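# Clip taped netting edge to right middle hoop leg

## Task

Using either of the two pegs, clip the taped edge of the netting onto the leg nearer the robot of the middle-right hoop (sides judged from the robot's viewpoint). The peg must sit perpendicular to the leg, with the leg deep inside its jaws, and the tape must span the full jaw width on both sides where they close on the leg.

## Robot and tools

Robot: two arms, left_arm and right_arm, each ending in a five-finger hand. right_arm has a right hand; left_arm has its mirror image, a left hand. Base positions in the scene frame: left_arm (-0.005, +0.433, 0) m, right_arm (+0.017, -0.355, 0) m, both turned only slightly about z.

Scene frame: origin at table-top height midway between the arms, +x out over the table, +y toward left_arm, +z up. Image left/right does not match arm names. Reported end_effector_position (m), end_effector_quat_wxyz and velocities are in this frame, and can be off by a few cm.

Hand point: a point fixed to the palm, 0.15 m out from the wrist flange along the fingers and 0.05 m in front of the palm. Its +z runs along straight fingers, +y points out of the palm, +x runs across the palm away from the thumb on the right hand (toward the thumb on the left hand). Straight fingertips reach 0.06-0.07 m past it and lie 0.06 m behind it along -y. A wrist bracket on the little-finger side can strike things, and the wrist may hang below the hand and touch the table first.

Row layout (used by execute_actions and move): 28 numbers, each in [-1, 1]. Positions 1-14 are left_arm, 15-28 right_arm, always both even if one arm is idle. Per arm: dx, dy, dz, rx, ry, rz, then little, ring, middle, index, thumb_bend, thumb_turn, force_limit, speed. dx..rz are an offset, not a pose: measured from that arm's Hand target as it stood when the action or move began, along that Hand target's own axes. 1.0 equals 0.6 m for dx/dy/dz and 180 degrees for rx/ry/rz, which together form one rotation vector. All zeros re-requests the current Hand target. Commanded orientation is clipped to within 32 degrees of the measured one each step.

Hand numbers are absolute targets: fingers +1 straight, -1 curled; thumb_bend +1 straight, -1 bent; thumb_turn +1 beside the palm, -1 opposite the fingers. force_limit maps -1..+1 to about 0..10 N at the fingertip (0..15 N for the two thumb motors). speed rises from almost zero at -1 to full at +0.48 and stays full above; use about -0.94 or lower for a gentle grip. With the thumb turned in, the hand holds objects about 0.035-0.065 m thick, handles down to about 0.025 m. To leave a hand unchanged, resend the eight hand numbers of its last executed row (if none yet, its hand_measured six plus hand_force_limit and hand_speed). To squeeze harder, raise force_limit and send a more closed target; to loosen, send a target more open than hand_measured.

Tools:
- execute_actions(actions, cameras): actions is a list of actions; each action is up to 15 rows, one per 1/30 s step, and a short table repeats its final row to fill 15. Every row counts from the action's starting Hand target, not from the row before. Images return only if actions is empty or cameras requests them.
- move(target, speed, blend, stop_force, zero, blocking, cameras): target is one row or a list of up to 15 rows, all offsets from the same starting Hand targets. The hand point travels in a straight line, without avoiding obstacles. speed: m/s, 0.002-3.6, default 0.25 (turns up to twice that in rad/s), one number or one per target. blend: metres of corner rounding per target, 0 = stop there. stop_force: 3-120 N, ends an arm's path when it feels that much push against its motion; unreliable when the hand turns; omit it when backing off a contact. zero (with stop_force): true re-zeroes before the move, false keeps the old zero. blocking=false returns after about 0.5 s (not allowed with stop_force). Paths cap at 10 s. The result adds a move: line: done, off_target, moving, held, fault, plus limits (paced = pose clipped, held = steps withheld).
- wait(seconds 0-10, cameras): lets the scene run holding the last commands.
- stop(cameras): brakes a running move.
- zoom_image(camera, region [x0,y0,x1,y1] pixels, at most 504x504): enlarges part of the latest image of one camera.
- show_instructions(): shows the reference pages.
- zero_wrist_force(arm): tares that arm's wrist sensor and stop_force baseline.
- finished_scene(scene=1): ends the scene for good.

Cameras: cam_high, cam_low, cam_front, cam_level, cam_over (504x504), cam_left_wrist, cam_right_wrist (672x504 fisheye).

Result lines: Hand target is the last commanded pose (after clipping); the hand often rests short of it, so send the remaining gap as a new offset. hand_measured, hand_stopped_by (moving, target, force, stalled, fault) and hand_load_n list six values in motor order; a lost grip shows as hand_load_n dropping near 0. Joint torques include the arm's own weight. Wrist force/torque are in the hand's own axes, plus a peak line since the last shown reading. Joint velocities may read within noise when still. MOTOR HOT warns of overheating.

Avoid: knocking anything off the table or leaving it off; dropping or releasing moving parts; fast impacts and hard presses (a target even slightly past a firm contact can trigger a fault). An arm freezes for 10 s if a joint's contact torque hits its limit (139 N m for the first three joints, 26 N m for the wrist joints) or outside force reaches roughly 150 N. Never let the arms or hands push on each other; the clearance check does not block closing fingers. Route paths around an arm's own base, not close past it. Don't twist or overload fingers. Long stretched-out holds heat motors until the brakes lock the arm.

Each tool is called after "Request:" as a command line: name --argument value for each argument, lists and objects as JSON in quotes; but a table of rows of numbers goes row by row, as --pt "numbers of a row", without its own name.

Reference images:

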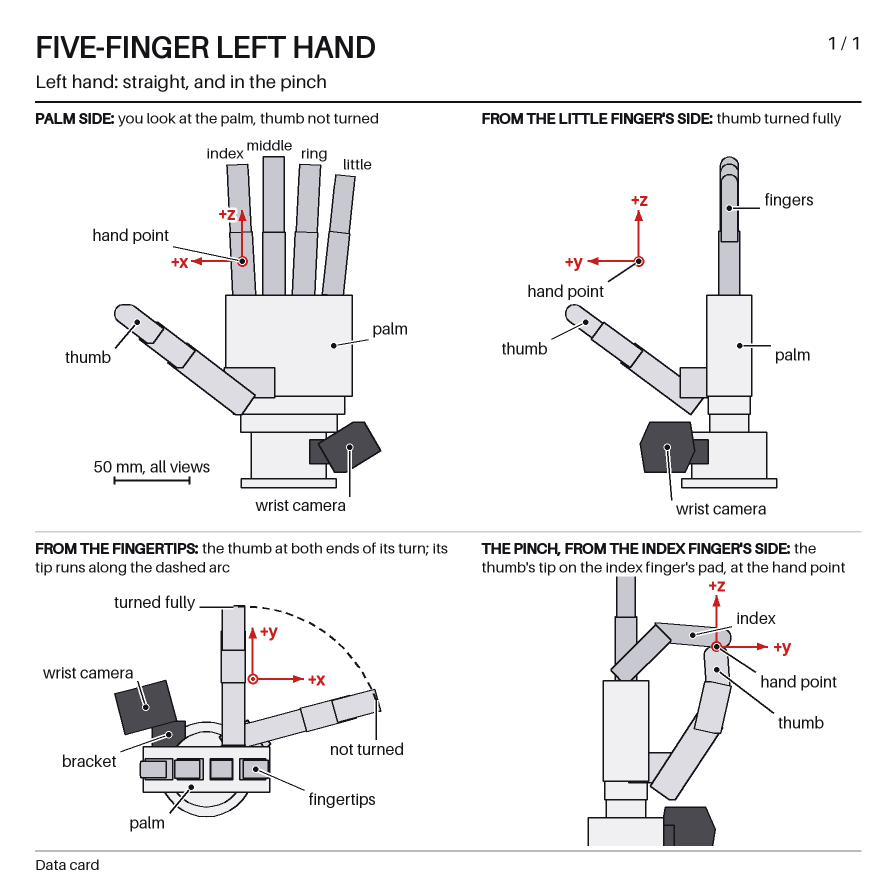

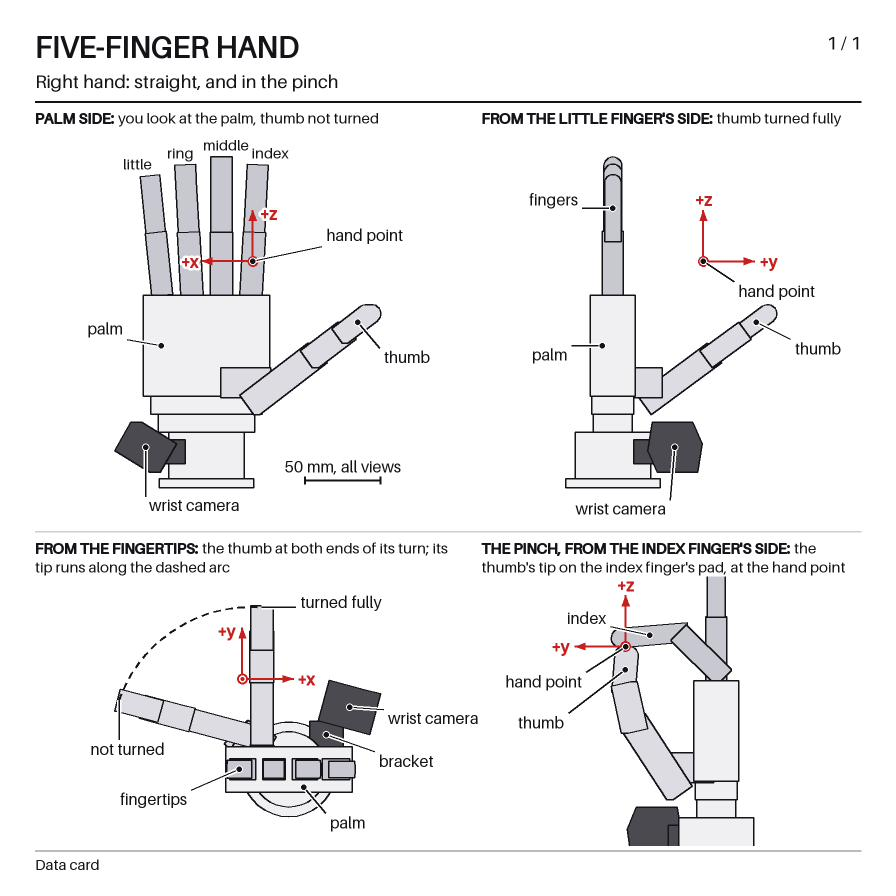

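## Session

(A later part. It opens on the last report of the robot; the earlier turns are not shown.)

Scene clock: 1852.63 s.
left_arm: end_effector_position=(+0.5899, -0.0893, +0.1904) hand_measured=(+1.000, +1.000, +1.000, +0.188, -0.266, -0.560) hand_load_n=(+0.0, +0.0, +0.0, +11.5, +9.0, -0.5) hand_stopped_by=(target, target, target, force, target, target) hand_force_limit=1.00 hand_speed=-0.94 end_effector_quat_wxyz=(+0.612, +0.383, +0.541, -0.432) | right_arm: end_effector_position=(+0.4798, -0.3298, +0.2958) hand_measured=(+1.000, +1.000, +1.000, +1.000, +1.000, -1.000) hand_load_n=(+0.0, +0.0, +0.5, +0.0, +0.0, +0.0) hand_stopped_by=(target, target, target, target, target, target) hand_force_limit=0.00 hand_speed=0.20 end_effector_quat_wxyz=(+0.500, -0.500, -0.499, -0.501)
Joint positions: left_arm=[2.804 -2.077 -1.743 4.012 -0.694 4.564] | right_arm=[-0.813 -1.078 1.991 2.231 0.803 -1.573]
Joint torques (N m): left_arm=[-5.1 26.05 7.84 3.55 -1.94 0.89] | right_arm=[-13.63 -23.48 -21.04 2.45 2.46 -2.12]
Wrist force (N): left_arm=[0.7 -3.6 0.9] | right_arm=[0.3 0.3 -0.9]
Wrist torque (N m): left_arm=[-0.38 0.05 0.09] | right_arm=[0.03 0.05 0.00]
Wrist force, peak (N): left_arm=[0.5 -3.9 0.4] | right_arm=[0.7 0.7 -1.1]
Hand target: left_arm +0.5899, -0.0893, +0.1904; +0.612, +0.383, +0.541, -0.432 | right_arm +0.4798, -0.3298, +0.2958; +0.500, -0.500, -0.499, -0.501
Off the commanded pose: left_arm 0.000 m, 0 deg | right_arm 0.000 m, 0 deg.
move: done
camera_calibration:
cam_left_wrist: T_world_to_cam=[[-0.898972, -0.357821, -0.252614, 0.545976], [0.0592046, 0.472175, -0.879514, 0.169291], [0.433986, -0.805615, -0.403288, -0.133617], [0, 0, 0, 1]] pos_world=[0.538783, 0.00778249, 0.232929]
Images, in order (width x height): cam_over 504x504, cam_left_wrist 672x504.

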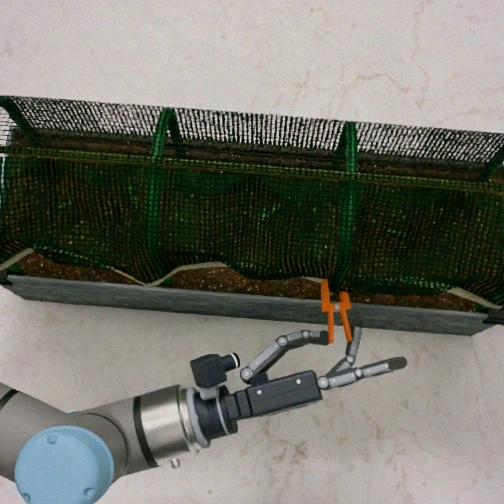

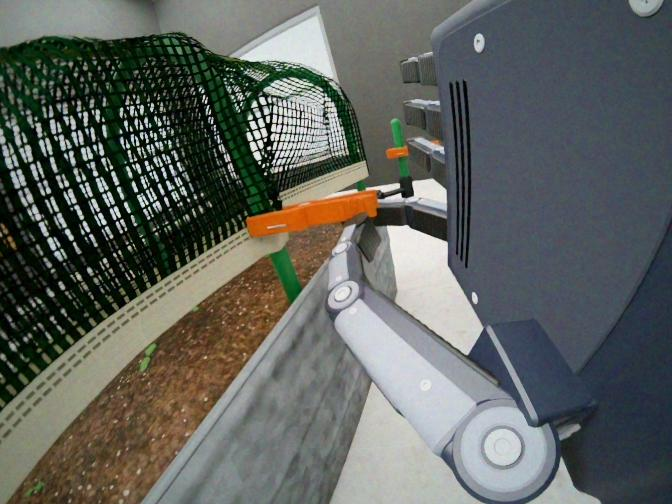

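Request:
move --target '[0, 0, 0, 0, 0, 0, 1, 1, 1, 0.5, 0.2, -0.56, 1.0, -0.94, 0, 0, 0, 0, 0, 0, 1, 1, 1, 1, 1, -1, 0, 0.2]'

Request:
move --target '[0, 0, 0, 0, 0, 0, 1, 1, 1, 0.55, 0.2, -0.72, 1.0, -0.7, 0, 0, 0, 0, 0, 0, 1, 1, 1, 1, 1, -1, 0, 0.2]' --cameras '["cam_over", "cam_left_wrist", "cam_front"]'

Request:
zoom_image --camera "cam_left_wrist" --region '[225, 175, 385, 295]'

Request:
zoom_image --camera "cam_over" --region '[305, 275, 385, 355]'

Request:
zoom_image --camera "cam_front" --region '[270, 245, 340, 315]'

Scene clock: 1864.93 s.
left_arm: end_effector_position=(+0.5899, -0.0893, +0.1904) hand_measured=(+1.000, +1.000, +1.000, +0.500, +0.162, -0.560) hand_load_n=(+0.0, +0.0, +0.0, +0.0, +0.0, +0.0) hand_stopped_by=(target, target, target, target, moving, target) hand_force_limit=1.00 hand_speed=-0.94 end_effector_quat_wxyz=(+0.612, +0.383, +0.541, -0.432) | right_arm: end_effector_position=(+0.4798, -0.3298, +0.2958) hand_measured=(+1.000, +1.000, +1.000, +1.000, +1.000, -1.000) hand_load_n=(+0.0, +0.0, +0.0, +0.0, +0.0, +0.0) hand_stopped_by=(target, target, target, target, target, target) hand_force_limit=0.00 hand_speed=0.20 end_effector_quat_wxyz=(+0.500, -0.500, -0.499, -0.501)
Joint positions: left_arm=[2.804 -2.077 -1.743 4.012 -0.694 4.564] | right_arm=[-0.813 -1.078 1.991 2.231 0.803 -1.573]
Joint torques (N m): left_arm=[-5.3 28.03 12.11 3.6 -1.98 0.95] | right_arm=[-13.45 -23.71 -19.89 2.26 2.33 -2.21]
Wrist force (N): left_arm=[0.4 -3.1 -0.1] | right_arm=[0.2 0.3 -0.9]
Wrist torque (N m): left_arm=[-0.39 0.03 0.10] | right_arm=[0.02 0.08 0.00]
Wrist force, peak (N): left_arm=[0.4 -5.1 -1.4] | right_arm=[0.4 0.7 -1.2]
Hand target: left_arm +0.5899, -0.0893, +0.1904; +0.612, +0.383, +0.541, -0.432 | right_arm +0.4798, -0.3298, +0.2958; +0.500, -0.500, -0.499, -0.501
Off the commanded pose: left_arm 0.000 m, 0 deg | right_arm 0.000 m, 0 deg.
move: moving (left_arm; no rest 5 s after the path's end)

Scene clock: 1865.50 s.
left_arm: end_effector_position=(+0.5899, -0.0893, +0.1904) hand_measured=(+1.000, +1.000, +1.000, +0.550, +0.200, -0.720) hand_load_n=(+0.0, +0.0, +0.0, +0.0, +0.0, +0.0) hand_stopped_by=(target, target, target, target, target, target) hand_force_limit=1.00 hand_speed=-0.70 end_effector_quat_wxyz=(+0.612, +0.383, +0.541, -0.432) | right_arm: end_effector_position=(+0.4798, -0.3298, +0.2958) hand_measured=(+1.000, +1.000, +1.000, +1.000, +1.000, -1.000) hand_load_n=(+0.0, +0.0, +0.0, +0.0, +0.0, +0.0) hand_stopped_by=(target, target, target, target, target, target) hand_force_limit=0.00 hand_speed=0.20 end_effector_quat_wxyz=(+0.500, -0.500, -0.499, -0.501)
Joint positions: left_arm=[2.804 -2.077 -1.743 4.012 -0.694 4.564] | right_arm=[-0.813 -1.078 1.991 2.231 0.803 -1.573]
Joint torques (N m): left_arm=[-4.73 27.88 10.87 3.89 -2.06 0.81] | right_arm=[-13.27 -22.35 -20.55 2.44 2.27 -2.15]
Wrist force (N): left_arm=[0.4 -3.0 0.1] | right_arm=[0.5 0.6 -0.9]
Wrist torque (N m): left_arm=[-0.40 0.05 0.09] | right_arm=[0.07 0.02 0.03]
Wrist force, peak (N): left_arm=[0.5 -3.6 -0.1] | right_arm=[0.7 0.6 -1.4]
Hand target: left_arm +0.5899, -0.0893, +0.1904; +0.612, +0.383, +0.541, -0.432 | right_arm +0.4798, -0.3298, +0.2958; +0.500, -0.500, -0.499, -0.501
Off the commanded pose: left_arm 0.000 m, 0 deg | right_arm 0.000 m, 0 deg.
move: done
camera_calibration:
cam_left_wrist: T_world_to_cam=[[-0.898972, -0.357821, -0.252614, 0.545976], [0.0592046, 0.472175, -0.879514, 0.169291], [0.433986, -0.805615, -0.403288, -0.133617], [0, 0, 0, 1]] pos_world=[0.538783, 0.00778249, 0.232929]
Images, in order (width x height): cam_front 504x504, cam_over 504x504, cam_left_wrist 672x504.

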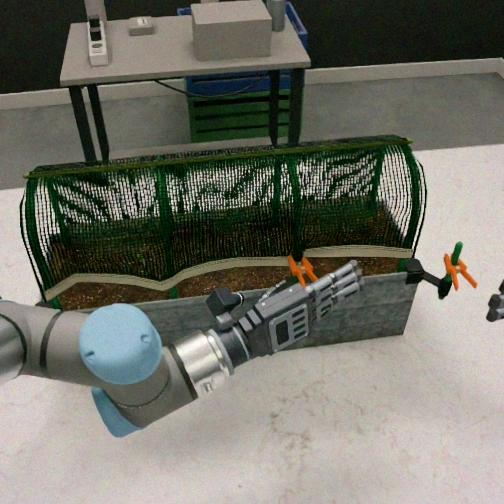

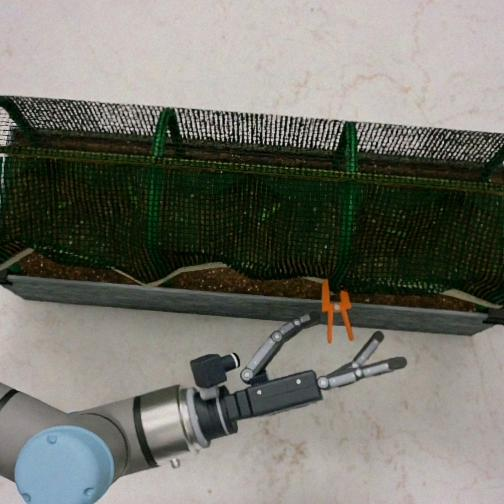

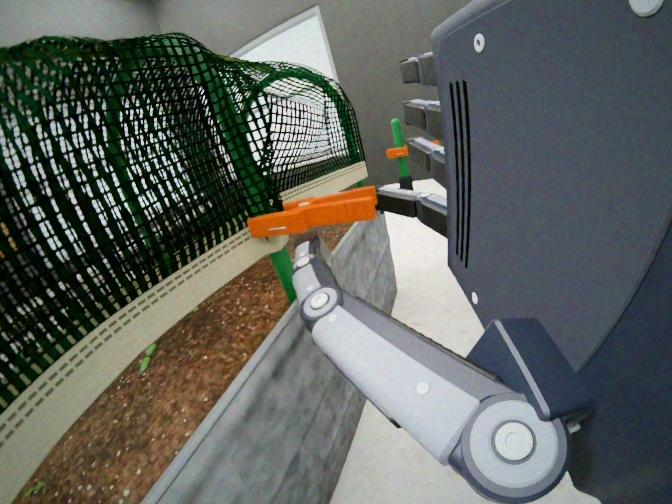

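Scaled by 3.150 from the camera's 672x504 image, which has a finer 960x720 frame.

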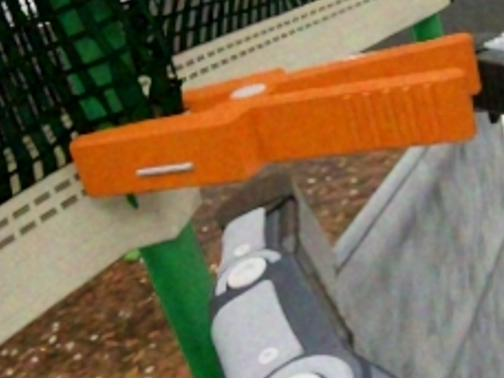

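Scaled by 6.300.

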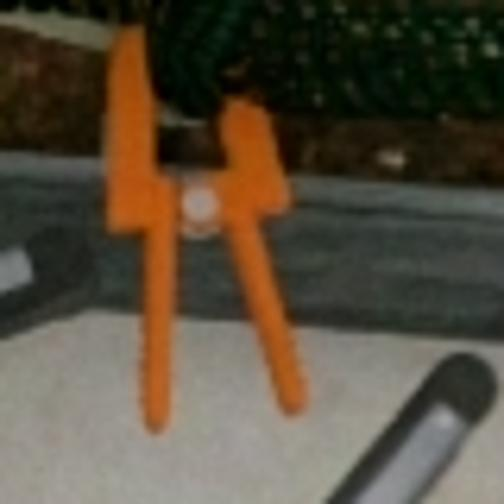

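Scaled by 7.200.

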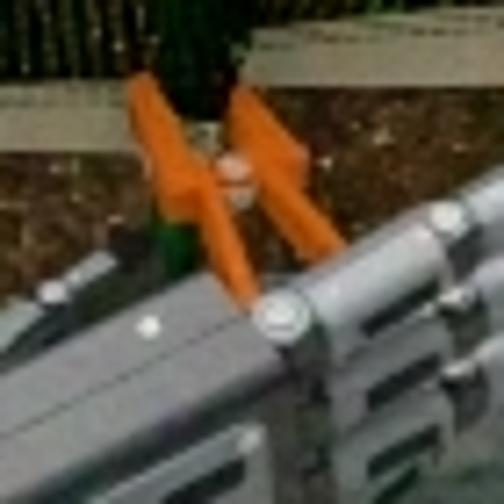

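Request:
move --target '[0.0002, 0.0107, 0.0018, 0, 0, 0, 1, 1, 1, 0.55, 0.2, -0.72, 1.0, -0.7, 0, 0, 0, 0, 0, 0, 1, 1, 1, 1, 1, -1, 0, 0.2]' --speed 0.04

Request:
move --target '[0, 0, 0, 0, 0, 0, 1, 1, 1, 0.1, -0.22, -0.72, -0.75, -0.94, 0, 0, 0, 0, 0, 0, 1, 1, 1, 1, 1, -1, 0, 0.2]' --cameras '["cam_over", "cam_left_wrist"]'

Request:
zoom_image --camera "cam_left_wrist" --region '[225, 175, 385, 295]'

Request:
zoom_image --camera "cam_over" --region '[305, 275, 385, 355]'

Scene clock: 1875.00 s.
left_arm: end_effector_position=(+0.5962, -0.0882, +0.1904) hand_measured=(+1.000, +1.000, +1.000, +0.550, +0.200, -0.720) hand_load_n=(+0.0, +0.0, +0.0, +0.0, +0.0, +0.0) hand_stopped_by=(target, target, target, target, target, target) hand_force_limit=1.00 hand_speed=-0.70 end_effector_quat_wxyz=(+0.612, +0.383, +0.541, -0.432) | right_arm: end_effector_position=(+0.4798, -0.3298, +0.2958) hand_measured=(+1.000, +1.000, +1.000, +1.000, +1.000, -1.000) hand_load_n=(+0.0, +0.0, +0.0, +0.0, +0.0, +0.0) hand_stopped_by=(target, target, target, target, target, target) hand_force_limit=0.00 hand_speed=0.20 end_effector_quat_wxyz=(+0.500, -0.500, -0.499, -0.501)
Joint positions: left_arm=[2.81 -2.086 -1.728 4.008 -0.688 4.562] | right_arm=[-0.813 -1.078 1.991 2.231 0.803 -1.573]
Joint torques (N m): left_arm=[6.23 25.37 25.28 -1.58 2.5 -1.36] | right_arm=[-13.11 -23.56 -20.4 2.41 2.35 -2.19]
Wrist force (N): left_arm=[0.2 -3.3 0.1] | right_arm=[0.5 0.4 -1.0]
Wrist torque (N m): left_arm=[-0.44 0.08 0.09] | right_arm=[0.04 0.02 0.02]
Wrist force, peak (N): left_arm=[0.3 -3.5 0.1] | right_arm=[0.4 0.5 -1.3]
Hand target: left_arm +0.5964, -0.0882, +0.1904; +0.612, +0.383, +0.541, -0.432 | right_arm +0.4798, -0.3298, +0.2958; +0.500, -0.500, -0.499, -0.501
Off the commanded pose: left_arm 0.000 m, 0 deg | right_arm 0.000 m, 0 deg.
move: done

Scene clock: 1880.00 s.
left_arm: end_effector_position=(+0.5964, -0.0882, +0.1904) hand_measured=(+1.000, +1.000, +1.000, +0.100, -0.220, -0.720) hand_load_n=(+0.0, +0.0, +0.0, +0.0, +0.5, +0.5) hand_stopped_by=(target, target, target, target, moving, target) hand_force_limit=-0.75 hand_speed=-0.94 end_effector_quat_wxyz=(+0.612, +0.383, +0.541, -0.432) | right_arm: end_effector_position=(+0.4798, -0.3298, +0.2958) hand_measured=(+1.000, +1.000, +1.000, +1.000, +1.000, -1.000) hand_load_n=(+0.0, +0.0, +0.0, +0.0, +0.0, +0.0) hand_stopped_by=(target, target, target, target, target, target) hand_force_limit=0.00 hand_speed=0.20 end_effector_quat_wxyz=(+0.500, -0.500, -0.499, -0.501)
Joint positions: left_arm=[2.81 -2.086 -1.728 4.008 -0.688 4.562] | right_arm=[-0.813 -1.078 1.991 2.231 0.803 -1.573]
Joint torques (N m): left_arm=[5.22 26.65 23.64 -1.07 0.68 -1.32] | right_arm=[-13.09 -23.68 -20.23 2.36 2.36 -2.17]
Wrist force (N): left_arm=[0.6 -3.0 -0.1] | right_arm=[0.4 0.2 -0.7]
Wrist torque (N m): left_arm=[-0.45 0.04 0.10] | right_arm=[0.00 0.04 0.00]
Wrist force, peak (N): left_arm=[0.5 -4.1 0.3] | right_arm=[0.9 0.5 -1.1]
Hand target: left_arm +0.5964, -0.0882, +0.1904; +0.612, +0.383, +0.541, -0.432 | right_arm +0.4798, -0.3298, +0.2958; +0.500, -0.500, -0.499, -0.501
Off the commanded pose: left_arm 0.000 m, 0 deg | right_arm 0.000 m, 0 deg.
move: moving (left_arm; no rest 5 s after the path's end)
camera_calibration:
cam_left_wrist: T_world_to_cam=[[-0.898972, -0.357821, -0.252614, 0.552159], [0.0592046, 0.472175, -0.879514, 0.168346], [0.433986, -0.805615, -0.403288, -0.135428], [0, 0, 0, 1]] pos_world=[0.545183, 0.00898249, 0.232929]
Images, in order (width x height): cam_over 504x504, cam_left_wrist 672x504.

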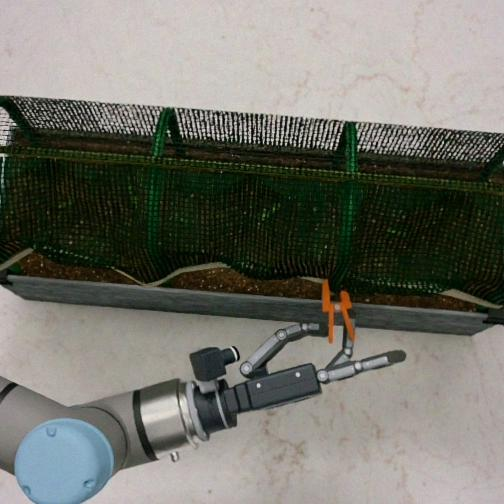

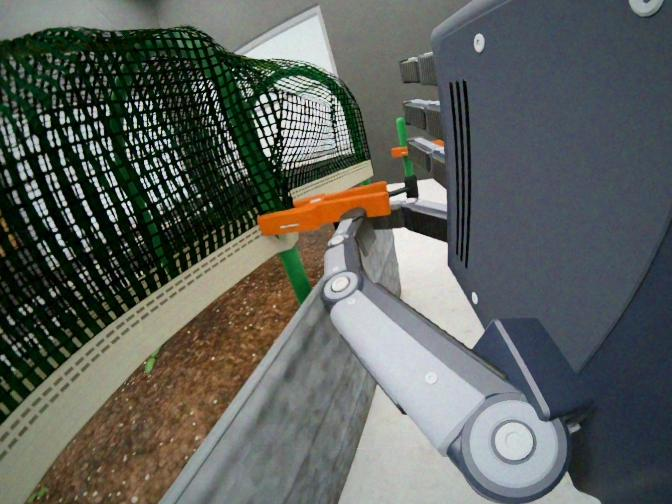

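Scaled by 3.150 from the camera's 672x504 image, which has a finer 960x720 frame.

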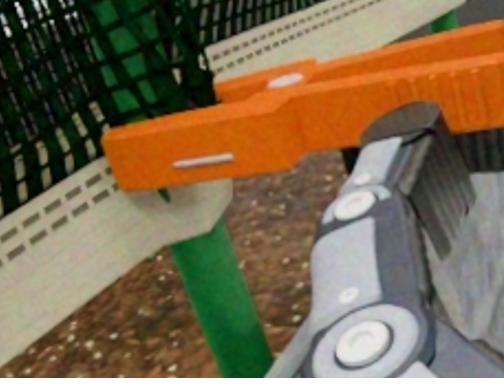

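Scaled by 6.300.

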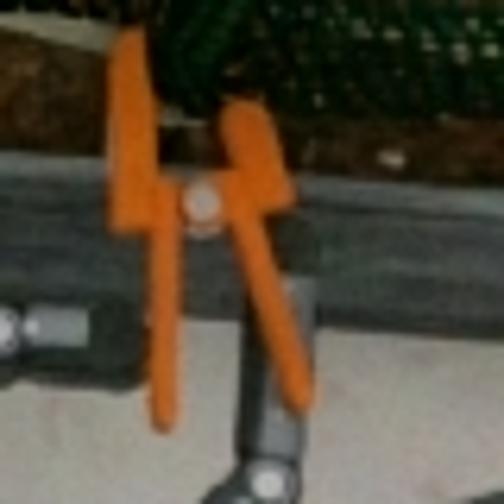

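Request:
move --target '[0, 0, 0, 0, 0, 0, 1, 1, 1, 0.55, 0.2, -0.72, 0.0, -0.9, 0, 0, 0, 0, 0, 0, 1, 1, 1, 1, 1, -1, 0, 0.2]'

Request:
move --target '[-0.0091, 0, 0.0011, 0, 0, 0, 1, 1, 1, 0.56, 0.2, -0.66, 0.0, -0.9, 0, 0, 0, 0, 0, 0, 1, 1, 1, 1, 1, -1, 0, 0.2]' --speed 0.04 --cameras '["cam_over", "cam_left_wrist"]'

Request:
zoom_image --camera "cam_left_wrist" --region '[225, 175, 385, 295]'

Request:
zoom_image --camera "cam_over" --region '[305, 275, 385, 355]'

Scene clock: 1897.10 s.
left_arm: end_effector_position=(+0.5964, -0.0882, +0.1904) hand_measured=(+1.000, +1.000, +1.000, +0.550, +0.200, -0.720) hand_load_n=(+0.0, +0.0, +0.0, +0.0, +0.0, +0.0) hand_stopped_by=(target, target, target, target, target, target) hand_force_limit=0.00 hand_speed=-0.90 end_effector_quat_wxyz=(+0.612, +0.383, +0.541, -0.432) | right_arm: end_effector_position=(+0.4798, -0.3298, +0.2958) hand_measured=(+1.000, +1.000, +1.000, +1.000, +1.000, -1.000) hand_load_n=(+0.0, +0.0, +0.0, +0.0, +0.0, +0.0) hand_stopped_by=(target, target, target, target, target, target) hand_force_limit=0.00 hand_speed=0.20 end_effector_quat_wxyz=(+0.500, -0.500, -0.499, -0.501)
Joint positions: left_arm=[2.81 -2.086 -1.728 4.008 -0.688 4.562] | right_arm=[-0.813 -1.078 1.991 2.231 0.803 -1.573]
Joint torques (N m): left_arm=[3.03 30.75 21.84 -0.42 -1.57 -1.07] | right_arm=[-13.15 -22.78 -20.19 2.36 2.34 -2.12]
Wrist force (N): left_arm=[0.2 -3.3 -0.1] | right_arm=[0.3 0.5 -0.9]
Wrist torque (N m): left_arm=[-0.43 0.07 0.08] | right_arm=[0.06 0.06 0.01]
Wrist force, peak (N): left_arm=[0.4 -3.6 -0.3] | right_arm=[0.7 0.2 -1.3]
Hand target: left_arm +0.5964, -0.0882, +0.1904; +0.612, +0.383, +0.541, -0.432 | right_arm +0.4798, -0.3298, +0.2958; +0.500, -0.500, -0.499, -0.501
Off the commanded pose: left_arm 0.000 m, 0 deg | right_arm 0.000 m, 0 deg.
move: done

Scene clock: 1897.87 s.
left_arm: end_effector_position=(+0.5963, -0.0882, +0.1957) hand_measured=(+1.000, +1.000, +1.000, +0.560, +0.200, -0.660) hand_load_n=(+0.0, +0.0, +0.0, +0.0, +0.0, +0.0) hand_stopped_by=(target, target, target, target, target, target) hand_force_limit=0.00 hand_speed=-0.90 end_effector_quat_wxyz=(+0.612, +0.383, +0.541, -0.432) | right_arm: end_effector_position=(+0.4798, -0.3298, +0.2958) hand_measured=(+1.000, +1.000, +1.000, +1.000, +1.000, -1.000) hand_load_n=(+0.0, +0.0, +0.0, +0.0, +0.0, +0.5) hand_stopped_by=(target, target, target, target, target, target) hand_force_limit=0.00 hand_speed=0.20 end_effector_quat_wxyz=(+0.500, -0.500, -0.499, -0.501)
Joint positions: left_arm=[2.81 -2.078 -1.724 3.996 -0.688 4.562] | right_arm=[-0.813 -1.078 1.991 2.231 0.803 -1.573]
Joint torques (N m): left_arm=[5.96 46.48 24.95 -1.16 -1.28 -0.99] | right_arm=[-13.85 -23.48 -19.96 2.38 2.33 -2.21]
Wrist force (N): left_arm=[0.6 -3.2 0.2] | right_arm=[0.4 0.5 -1.3]
Wrist torque (N m): left_arm=[-0.42 0.02 0.11] | right_arm=[0.07 0.06 0.01]
Wrist force, peak (N): left_arm=[0.2 -3.5 -0.3] | right_arm=[0.4 0.5 -1.3]
Hand target: left_arm +0.5964, -0.0882, +0.1959; +0.612, +0.383, +0.541, -0.432 | right_arm +0.4798, -0.3298, +0.2958; +0.500, -0.500, -0.499, -0.501
Off the commanded pose: left_arm 0.000 m, 0 deg | right_arm 0.000 m, 0 deg.
move: done
camera_calibration:
cam_left_wrist: T_world_to_cam=[[-0.898974, -0.357838, -0.252582, 0.553517], [0.0591723, 0.472163, -0.879523, 0.173115], [0.433987, -0.805614, -0.403288, -0.13325], [0, 0, 0, 1]] pos_world=[0.545183, 0.00898246, 0.238329]
Images, in order (width x height): cam_over 504x504, cam_left_wrist 672x504.

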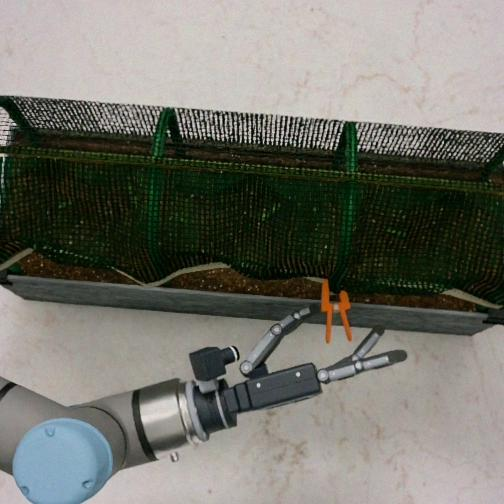

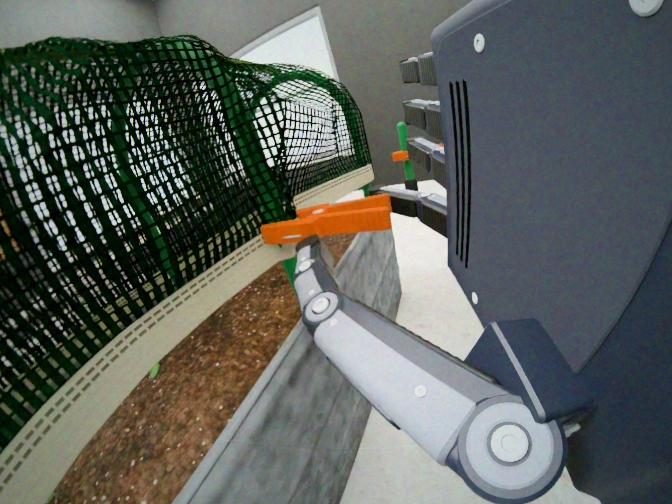

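Scaled by 3.150 from the camera's 672x504 image, which has a finer 960x720 frame.

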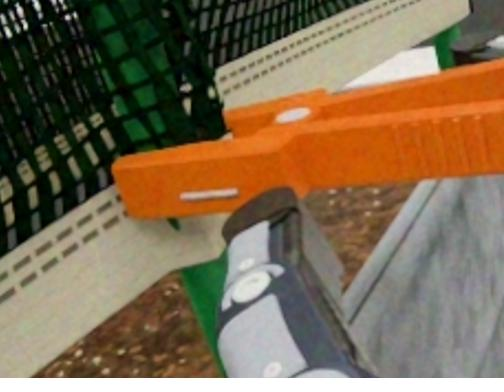

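Scaled by 6.300.

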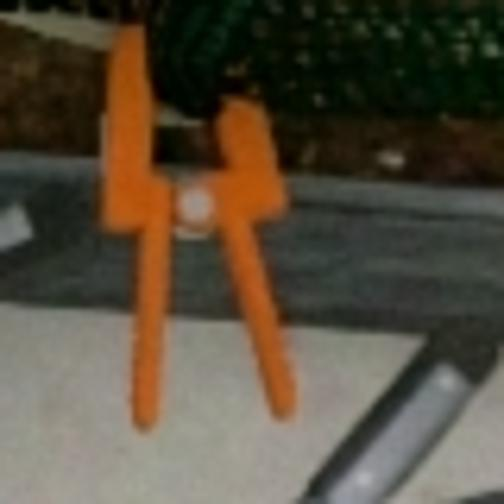

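Request:
move --target '[0, 0, 0, 0, 0, 0, 1, 1, 1, 0.1, -0.1, -0.66, -0.78, -0.94, 0, 0, 0, 0, 0, 0, 1, 1, 1, 1, 1, -1, 0, 0.2]' --cameras '["cam_over", "cam_left_wrist"]'

Request:
zoom_image --camera "cam_left_wrist" --region '[225, 175, 385, 295]'

Request:
zoom_image --camera "cam_over" --region '[305, 275, 385, 355]'

Scene clock: 1903.63 s.
left_arm: end_effector_position=(+0.5964, -0.0882, +0.1959) hand_measured=(+1.000, +1.000, +1.000, +0.216, +0.024, -0.660) hand_load_n=(+0.0, +0.0, +0.0, +1.0, +1.5, +0.0) hand_stopped_by=(target, target, target, force, force, target) hand_force_limit=-0.78 hand_speed=-0.94 end_effector_quat_wxyz=(+0.612, +0.383, +0.541, -0.432) | right_arm: end_effector_position=(+0.4798, -0.3298, +0.2958) hand_measured=(+1.000, +1.000, +1.000, +1.000, +1.000, -1.000) hand_load_n=(+0.0, +0.0, +0.0, +0.0, +0.0, +0.0) hand_stopped_by=(target, target, target, target, target, target) hand_force_limit=0.00 hand_speed=0.20 end_effector_quat_wxyz=(+0.500, -0.500, -0.499, -0.501)
Joint positions: left_arm=[2.81 -2.078 -1.724 3.996 -0.688 4.562] | right_arm=[-0.813 -1.078 1.991 2.231 0.803 -1.573]
Joint torques (N m): left_arm=[7.65 47.22 25.39 -1.22 2.16 1.07] | right_arm=[-12.35 -23.83 -20.47 2.35 2.29 -2.21]
Wrist force (N): left_arm=[0.5 -3.5 0.6] | right_arm=[0.3 0.4 -0.9]
Wrist torque (N m): left_arm=[-0.43 0.05 0.10] | right_arm=[0.03 0.06 0.01]
Wrist force, peak (N): left_arm=[0.2 -4.1 0.4] | right_arm=[0.3 0.7 -1.3]
Hand target: left_arm +0.5964, -0.0882, +0.1959; +0.612, +0.383, +0.541, -0.432 | right_arm +0.4798, -0.3298, +0.2958; +0.500, -0.500, -0.499, -0.501
Off the commanded pose: left_arm 0.000 m, 0 deg | right_arm 0.000 m, 0 deg.
move: done
camera_calibration:
cam_left_wrist: T_world_to_cam=[[-0.898972, -0.357821, -0.252614, 0.553549], [0.0592046, 0.472175, -0.879514, 0.173183], [0.433986, -0.805615, -0.403288, -0.13321], [0, 0, 0, 1]] pos_world=[0.545183, 0.00898249, 0.238429]
Images, in order (width x height): cam_over 504x504, cam_left_wrist 672x504.

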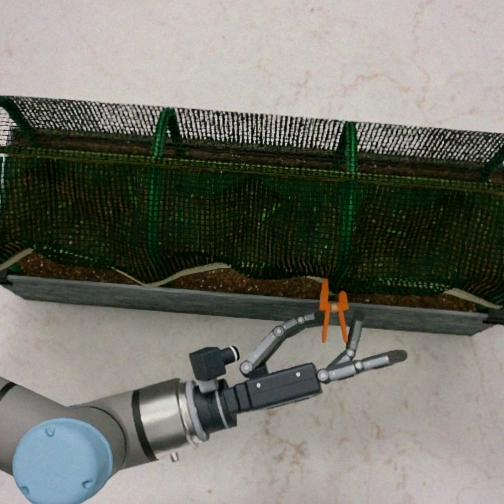

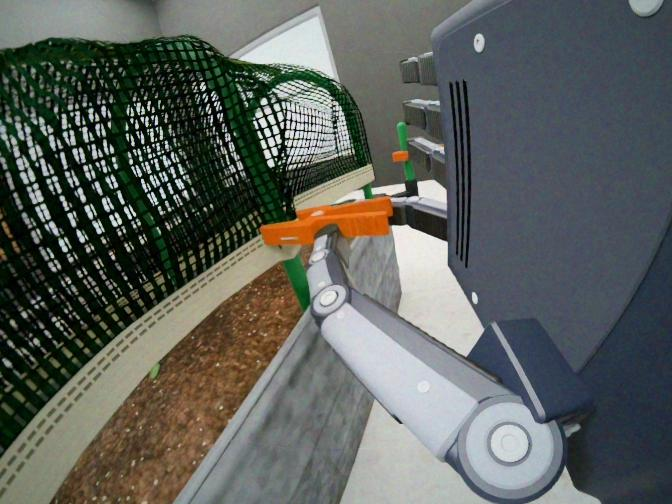

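Scaled by 3.150 from the camera's 672x504 image, which has a finer 960x720 frame.

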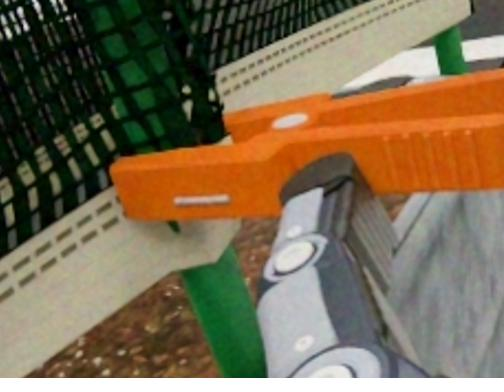

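Scaled by 6.300.

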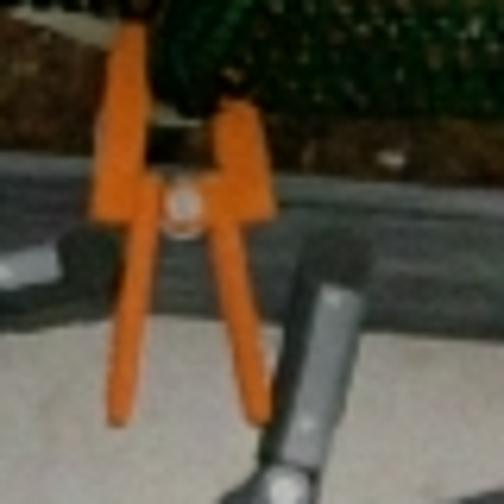

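Request:
move --target '[0, 0, 0, 0, 0, 0, 1, 1, 1, 0.1, -0.12, -0.63, 0.9, -0.94, 0, 0, 0, 0, 0, 0, 1, 1, 1, 1, 1, -1, 0, 0.2]'

Request:
move --target '[0, 0, 0, 0, 0, 0, 1, 1, 1, 0.05, -0.18, -0.6, 1.0, -0.94, 0, 0, 0, 0, 0, 0, 1, 1, 1, 1, 1, -1, 0, 0.2]' --cameras '["cam_over", "cam_left_wrist"]'

Request:
zoom_image --camera "cam_left_wrist" --region '[225, 175, 385, 295]'

Request:
zoom_image --camera "cam_over" --region '[305, 275, 385, 355]'

Scene clock: 1910.93 s.
left_arm: end_effector_position=(+0.5964, -0.0882, +0.1959) hand_measured=(+1.000, +1.000, +1.000, +0.216, -0.064, -0.630) hand_load_n=(+0.0, +0.0, +0.0, +6.5, +13.5, +0.5) hand_stopped_by=(target, target, target, force, force, target) hand_force_limit=0.90 hand_speed=-0.94 end_effector_quat_wxyz=(+0.612, +0.383, +0.541, -0.432) | right_arm: end_effector_position=(+0.4798, -0.3298, +0.2958) hand_measured=(+1.000, +1.000, +1.000, +1.000, +1.000, -1.000) hand_load_n=(+0.0, +0.0, +0.0, +0.0, +0.0, +0.5) hand_stopped_by=(target, target, target, target, target, target) hand_force_limit=0.00 hand_speed=0.20 end_effector_quat_wxyz=(+0.500, -0.500, -0.499, -0.501)
Joint positions: left_arm=[2.81 -2.078 -1.724 3.996 -0.688 4.562] | right_arm=[-0.813 -1.078 1.991 2.231 0.803 -1.573]
Joint torques (N m): left_arm=[5.1 46.26 24.9 -1.14 0.96 1.14] | right_arm=[-13.13 -23.13 -19.67 2.33 2.29 -2.1]
Wrist force (N): left_arm=[0.8 -1.9 -0.5] | right_arm=[0.3 0.5 -1.1]
Wrist torque (N m): left_arm=[-0.44 0.05 0.07] | right_arm=[0.06 0.06 0.01]
Wrist force, peak (N): left_arm=[0.2 -4.0 0.4] | right_arm=[0.3 0.5 -1.3]
Hand target: left_arm +0.5964, -0.0882, +0.1959; +0.612, +0.383, +0.541, -0.432 | right_arm +0.4798, -0.3298, +0.2958; +0.500, -0.500, -0.499, -0.501
Off the commanded pose: left_arm 0.000 m, 0 deg | right_arm 0.000 m, 0 deg.
move: done

Scene clock: 1911.50 s.
left_arm: end_effector_position=(+0.5964, -0.0882, +0.1959) hand_measured=(+1.000, +1.000, +1.000, +0.164, -0.062, -0.600) hand_load_n=(+0.0, +0.0, +0.0, +10.0, +19.0, -1.0) hand_stopped_by=(target, target, target, force, force, target) hand_force_limit=1.00 hand_speed=-0.94 end_effector_quat_wxyz=(+0.612, +0.383, +0.541, -0.432) | right_arm: end_effector_position=(+0.4798, -0.3298, +0.2958) hand_measured=(+1.000, +1.000, +1.000, +1.000, +1.000, -1.000) hand_load_n=(+0.0, +0.0, +0.0, +0.0, +0.0, +0.0) hand_stopped_by=(target, target, target, target, target, target) hand_force_limit=0.00 hand_speed=0.20 end_effector_quat_wxyz=(+0.500, -0.500, -0.499, -0.501)
Joint positions: left_arm=[2.81 -2.078 -1.724 3.996 -0.688 4.562] | right_arm=[-0.813 -1.078 1.991 2.231 0.803 -1.573]
Joint torques (N m): left_arm=[4.54 46.58 23.61 -1.18 0.61 1.02] | right_arm=[-12.76 -22.59 -19.44 2.32 2.33 -2.13]
Wrist force (N): left_arm=[0.5 -4.5 -1.3] | right_arm=[0.3 0.6 -0.9]
Wrist torque (N m): left_arm=[-0.48 0.02 0.11] | right_arm=[0.05 0.05 0.02]
Wrist force, peak (N): left_arm=[0.3 -4.7 -1.2] | right_arm=[0.4 0.7 -1.2]
Hand target: left_arm +0.5964, -0.0882, +0.1959; +0.612, +0.383, +0.541, -0.432 | right_arm +0.4798, -0.3298, +0.2958; +0.500, -0.500, -0.499, -0.501
Off the commanded pose: left_arm 0.000 m, 0 deg | right_arm 0.000 m, 0 deg.
move: done
camera_calibration:
cam_left_wrist: T_world_to_cam=[[-0.898972, -0.357821, -0.252614, 0.553549], [0.0592046, 0.472175, -0.879514, 0.173183], [0.433986, -0.805615, -0.403288, -0.13321], [0, 0, 0, 1]] pos_world=[0.545183, 0.00898249, 0.238429]
Images, in order (width x height): cam_over 504x504, cam_left_wrist 672x504.

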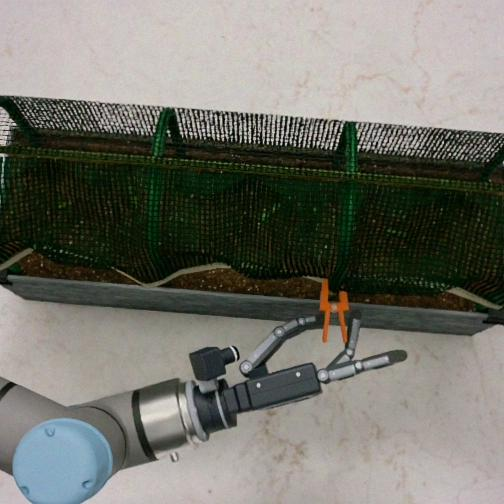

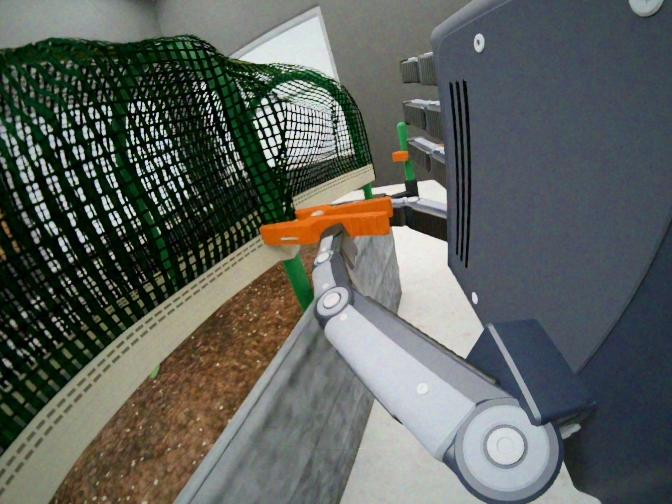

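Scaled by 3.150 from the camera's 672x504 image, which has a finer 960x720 frame.

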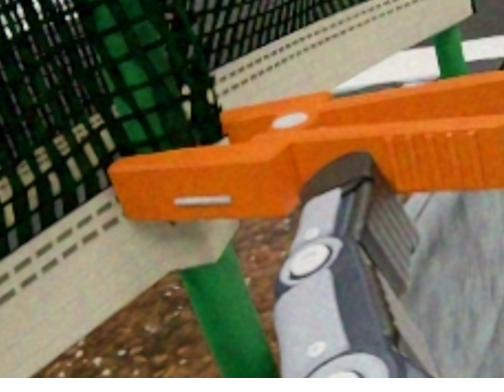

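Scaled by 6.300.

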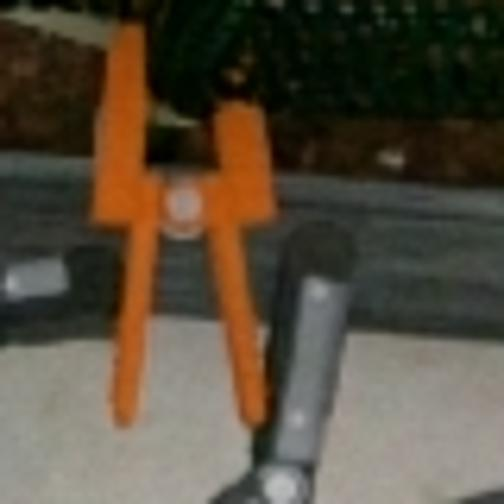

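Request:
move --target '[0, 0, 0, 0, 0, 0, 1, 1, 1, 0.165, 0.1, -0.6, 1.0, -0.9, 0, 0, 0, 0, 0, 0, 1, 1, 1, 1, 1, -1, 0, 0.2]'

Request:
move --target '[0, -0.0085, 0, 0, 0, 0, 1, 1, 1, 0.165, 0.1, -0.7, 0.0, -0.9, 0, 0, 0, 0, 0, 0, 1, 1, 1, 1, 1, -1, 0, 0.2]' --speed 0.02 --cameras '["cam_over", "cam_left_wrist"]'

Request:
zoom_image --camera "cam_left_wrist" --region '[225, 175, 385, 295]'

Request:
zoom_image --camera "cam_over" --region '[305, 275, 385, 355]'

Scene clock: 1920.40 s.
left_arm: end_effector_position=(+0.5964, -0.0882, +0.1959) hand_measured=(+1.000, +1.000, +1.000, +0.166, +0.100, -0.600) hand_load_n=(+0.0, +0.5, +0.0, +0.0, -1.5, +0.0) hand_stopped_by=(target, target, target, target, target, target) hand_force_limit=1.00 hand_speed=-0.90 end_effector_quat_wxyz=(+0.612, +0.383, +0.541, -0.432) | right_arm: end_effector_position=(+0.4798, -0.3298, +0.2958) hand_measured=(+1.000, +1.000, +1.000, +1.000, +1.000, -1.000) hand_load_n=(+0.0, +0.0, +0.0, +0.0, +0.0, +0.5) hand_stopped_by=(target, target, target, target, target, target) hand_force_limit=0.00 hand_speed=0.20 end_effector_quat_wxyz=(+0.500, -0.500, -0.499, -0.501)
Joint positions: left_arm=[2.81 -2.078 -1.724 3.995 -0.688 4.562] | right_arm=[-0.813 -1.078 1.991 2.231 0.803 -1.573]
Joint torques (N m): left_arm=[-2.33 45.73 22.3 -0.2 -0.5 1.16] | right_arm=[-12.81 -23.38 -19.69 2.3 2.37 -2.19]
Wrist force (N): left_arm=[0.2 -4.2 0.0] | right_arm=[0.6 0.3 -0.9]
Wrist torque (N m): left_arm=[-0.43 0.07 0.09] | right_arm=[0.02 0.02 0.02]
Wrist force, peak (N): left_arm=[-0.1 -6.7 -4.8] | right_arm=[0.7 0.7 -1.0]
Hand target: left_arm +0.5964, -0.0882, +0.1959; +0.612, +0.383, +0.541, -0.432 | right_arm +0.4798, -0.3298, +0.2958; +0.500, -0.500, -0.499, -0.501
Off the commanded pose: left_arm 0.000 m, 0 deg | right_arm 0.000 m, 0 deg.
move: done

Scene clock: 1921.17 s.
left_arm: end_effector_position=(+0.5917, -0.0898, +0.1959) hand_measured=(+1.000, +1.000, +1.000, +0.166, +0.100, -0.700) hand_load_n=(+0.0, +0.0, +0.0, +0.0, +0.0, +0.0) hand_stopped_by=(target, target, target, target, target, target) hand_force_limit=0.00 hand_speed=-0.90 end_effector_quat_wxyz=(+0.612, +0.383, +0.541, -0.432) | right_arm: end_effector_position=(+0.4798, -0.3298, +0.2958) hand_measured=(+1.000, +1.000, +1.000, +1.000, +1.000, -1.000) hand_load_n=(+0.0, +0.0, +0.0, +0.0, +0.0, +0.5) hand_stopped_by=(target, target, target, target, target, target) hand_force_limit=0.00 hand_speed=0.20 end_effector_quat_wxyz=(+0.500, -0.500, -0.499, -0.501)
Joint positions: left_arm=[2.804 -2.072 -1.733 3.998 -0.694 4.564] | right_arm=[-0.813 -1.078 1.991 2.231 0.803 -1.573]
Joint torques (N m): left_arm=[-6.74 46.82 10.7 3.83 -2.27 1.7] | right_arm=[-13.07 -23.01 -19.5 2.35 2.28 -2.22]
Wrist force (N): left_arm=[0.4 -2.9 0.2] | right_arm=[0.4 0.6 -0.8]
Wrist torque (N m): left_arm=[-0.39 0.05 -0.01] | right_arm=[0.06 0.05 0.02]
Wrist force, peak (N): left_arm=[0.4 -4.4 0.1] | right_arm=[0.3 0.4 -1.2]
Hand target: left_arm +0.5915, -0.0899, +0.1959; +0.612, +0.383, +0.541, -0.432 | right_arm +0.4798, -0.3298, +0.2958; +0.500, -0.500, -0.499, -0.501
Off the commanded pose: left_arm 0.000 m, 0 deg | right_arm 0.000 m, 0 deg.
move: done
camera_calibration:
cam_left_wrist: T_world_to_cam=[[-0.898972, -0.357821, -0.252614, 0.548805], [0.0592046, 0.472175, -0.879514, 0.174258], [0.433986, -0.805615, -0.403288, -0.132583], [0, 0, 0, 1]] pos_world=[0.540583, 0.00728249, 0.238429]
Images, in order (width x height): cam_over 504x504, cam_left_wrist 672x504.

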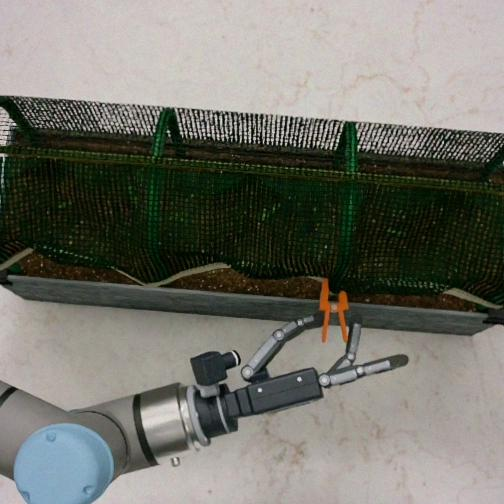

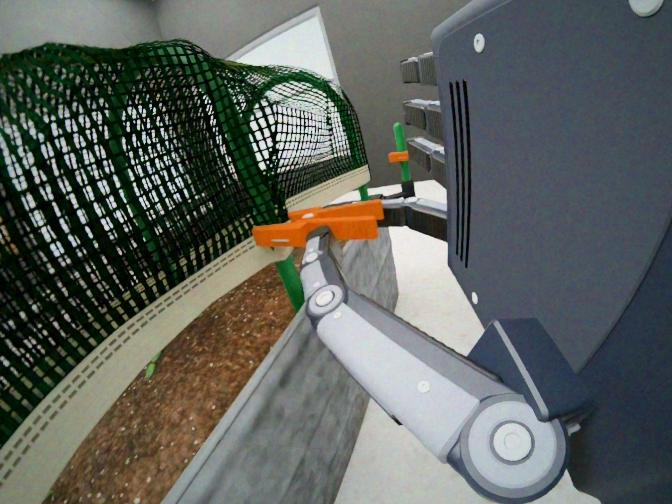

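Scaled by 3.150 from the camera's 672x504 image, which has a finer 960x720 frame.

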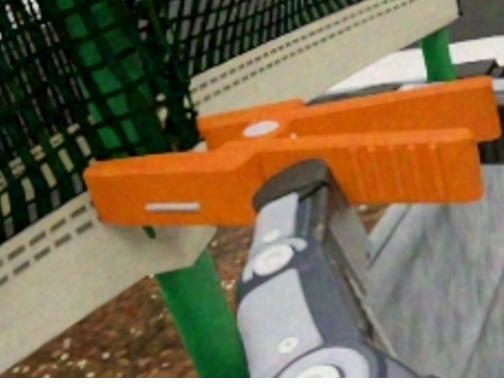

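Scaled by 6.300.

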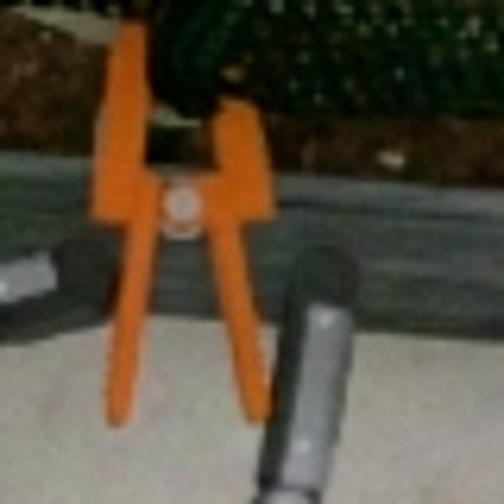

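Request:
move --target '[0, 0, 0, 0, 0, 0, 1, 1, 1, 0.15, -0.15, -0.66, 1.0, -0.94, 0, 0, 0, 0, 0, 0, 1, 1, 1, 1, 1, -1, 0, 0.2]' --cameras '["cam_over", "cam_left_wrist"]'

Request:
zoom_image --camera "cam_left_wrist" --region '[225, 175, 385, 295]'

Request:
zoom_image --camera "cam_over" --region '[305, 275, 385, 355]'

Scene clock: 1924.93 s.
left_arm: end_effector_position=(+0.5915, -0.0899, +0.1959) hand_measured=(+1.000, +1.000, +1.000, +0.152, +0.002, -0.660) hand_load_n=(+0.0, +0.0, +0.5, +8.0, +14.5, +0.5) hand_stopped_by=(target, target, target, target, force, target) hand_force_limit=1.00 hand_speed=-0.94 end_effector_quat_wxyz=(+0.612, +0.383, +0.541, -0.432) | right_arm: end_effector_position=(+0.4798, -0.3298, +0.2958) hand_measured=(+1.000, +1.000, +1.000, +1.000, +1.000, -1.000) hand_load_n=(+0.0, +0.0, +0.0, +0.0, +0.0, +0.5) hand_stopped_by=(target, target, target, target, target, target) hand_force_limit=0.00 hand_speed=0.20 end_effector_quat_wxyz=(+0.500, -0.500, -0.499, -0.501)
Joint positions: left_arm=[2.804 -2.072 -1.733 3.998 -0.694 4.564] | right_arm=[-0.813 -1.078 1.991 2.231 0.803 -1.573]
Joint torques (N m): left_arm=[-5.56 45.77 7.75 3.39 -1.66 1.43] | right_arm=[-13.11 -23.6 -20.15 2.29 2.35 -2.36]
Wrist force (N): left_arm=[0.9 -1.9 -0.4] | right_arm=[0.3 0.5 -0.8]
Wrist torque (N m): left_arm=[-0.41 0.01 -0.01] | right_arm=[0.04 0.04 0.01]
Wrist force, peak (N): left_arm=[0.2 -3.7 0.0] | right_arm=[0.4 0.5 -1.2]
Hand target: left_arm +0.5915, -0.0899, +0.1959; +0.612, +0.383, +0.541, -0.432 | right_arm +0.4798, -0.3298, +0.2958; +0.500, -0.500, -0.499, -0.501
Off the commanded pose: left_arm 0.000 m, 0 deg | right_arm 0.000 m, 0 deg.
move: done
camera_calibration:
cam_left_wrist: T_world_to_cam=[[-0.898972, -0.357821, -0.252614, 0.548625], [0.0592046, 0.472175, -0.879514, 0.17427], [0.433986, -0.805615, -0.403288, -0.132496], [0, 0, 0, 1]] pos_world=[0.540383, 0.00728249, 0.238429]
Images, in order (width x height): cam_over 504x504, cam_left_wrist 672x504.

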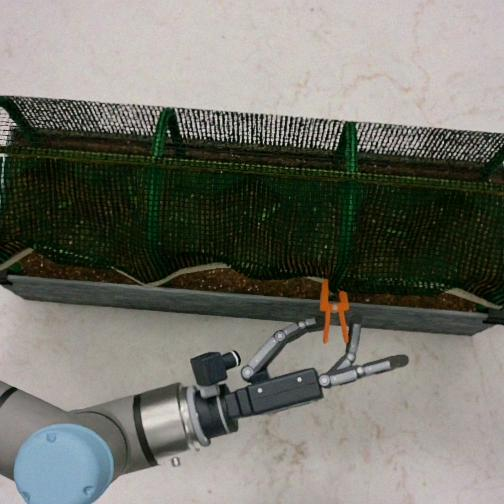

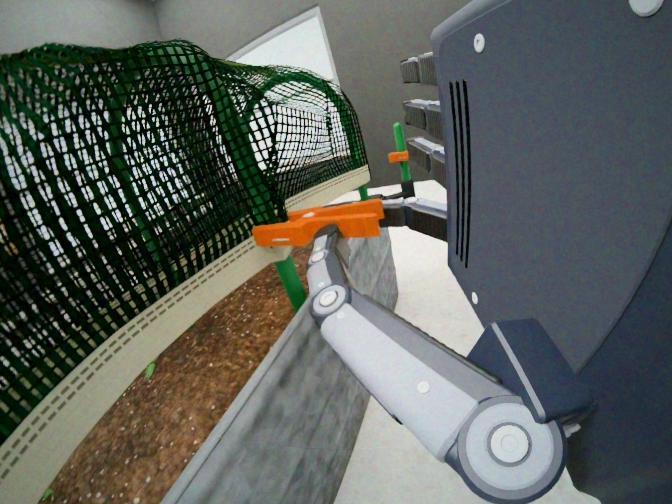

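Scaled by 3.150 from the camera's 672x504 image, which has a finer 960x720 frame.

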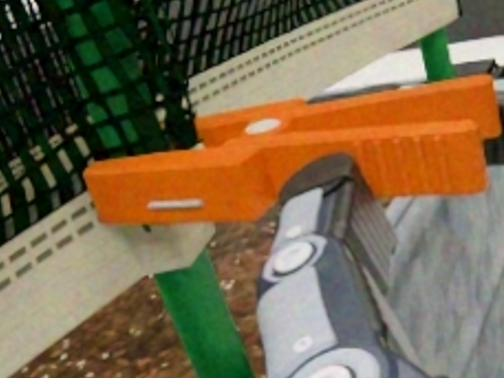

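Scaled by 6.300.

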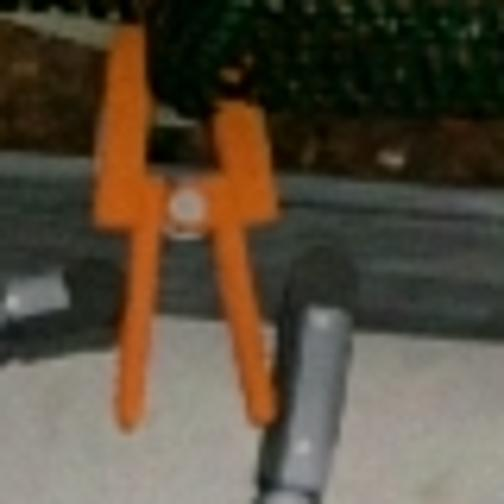

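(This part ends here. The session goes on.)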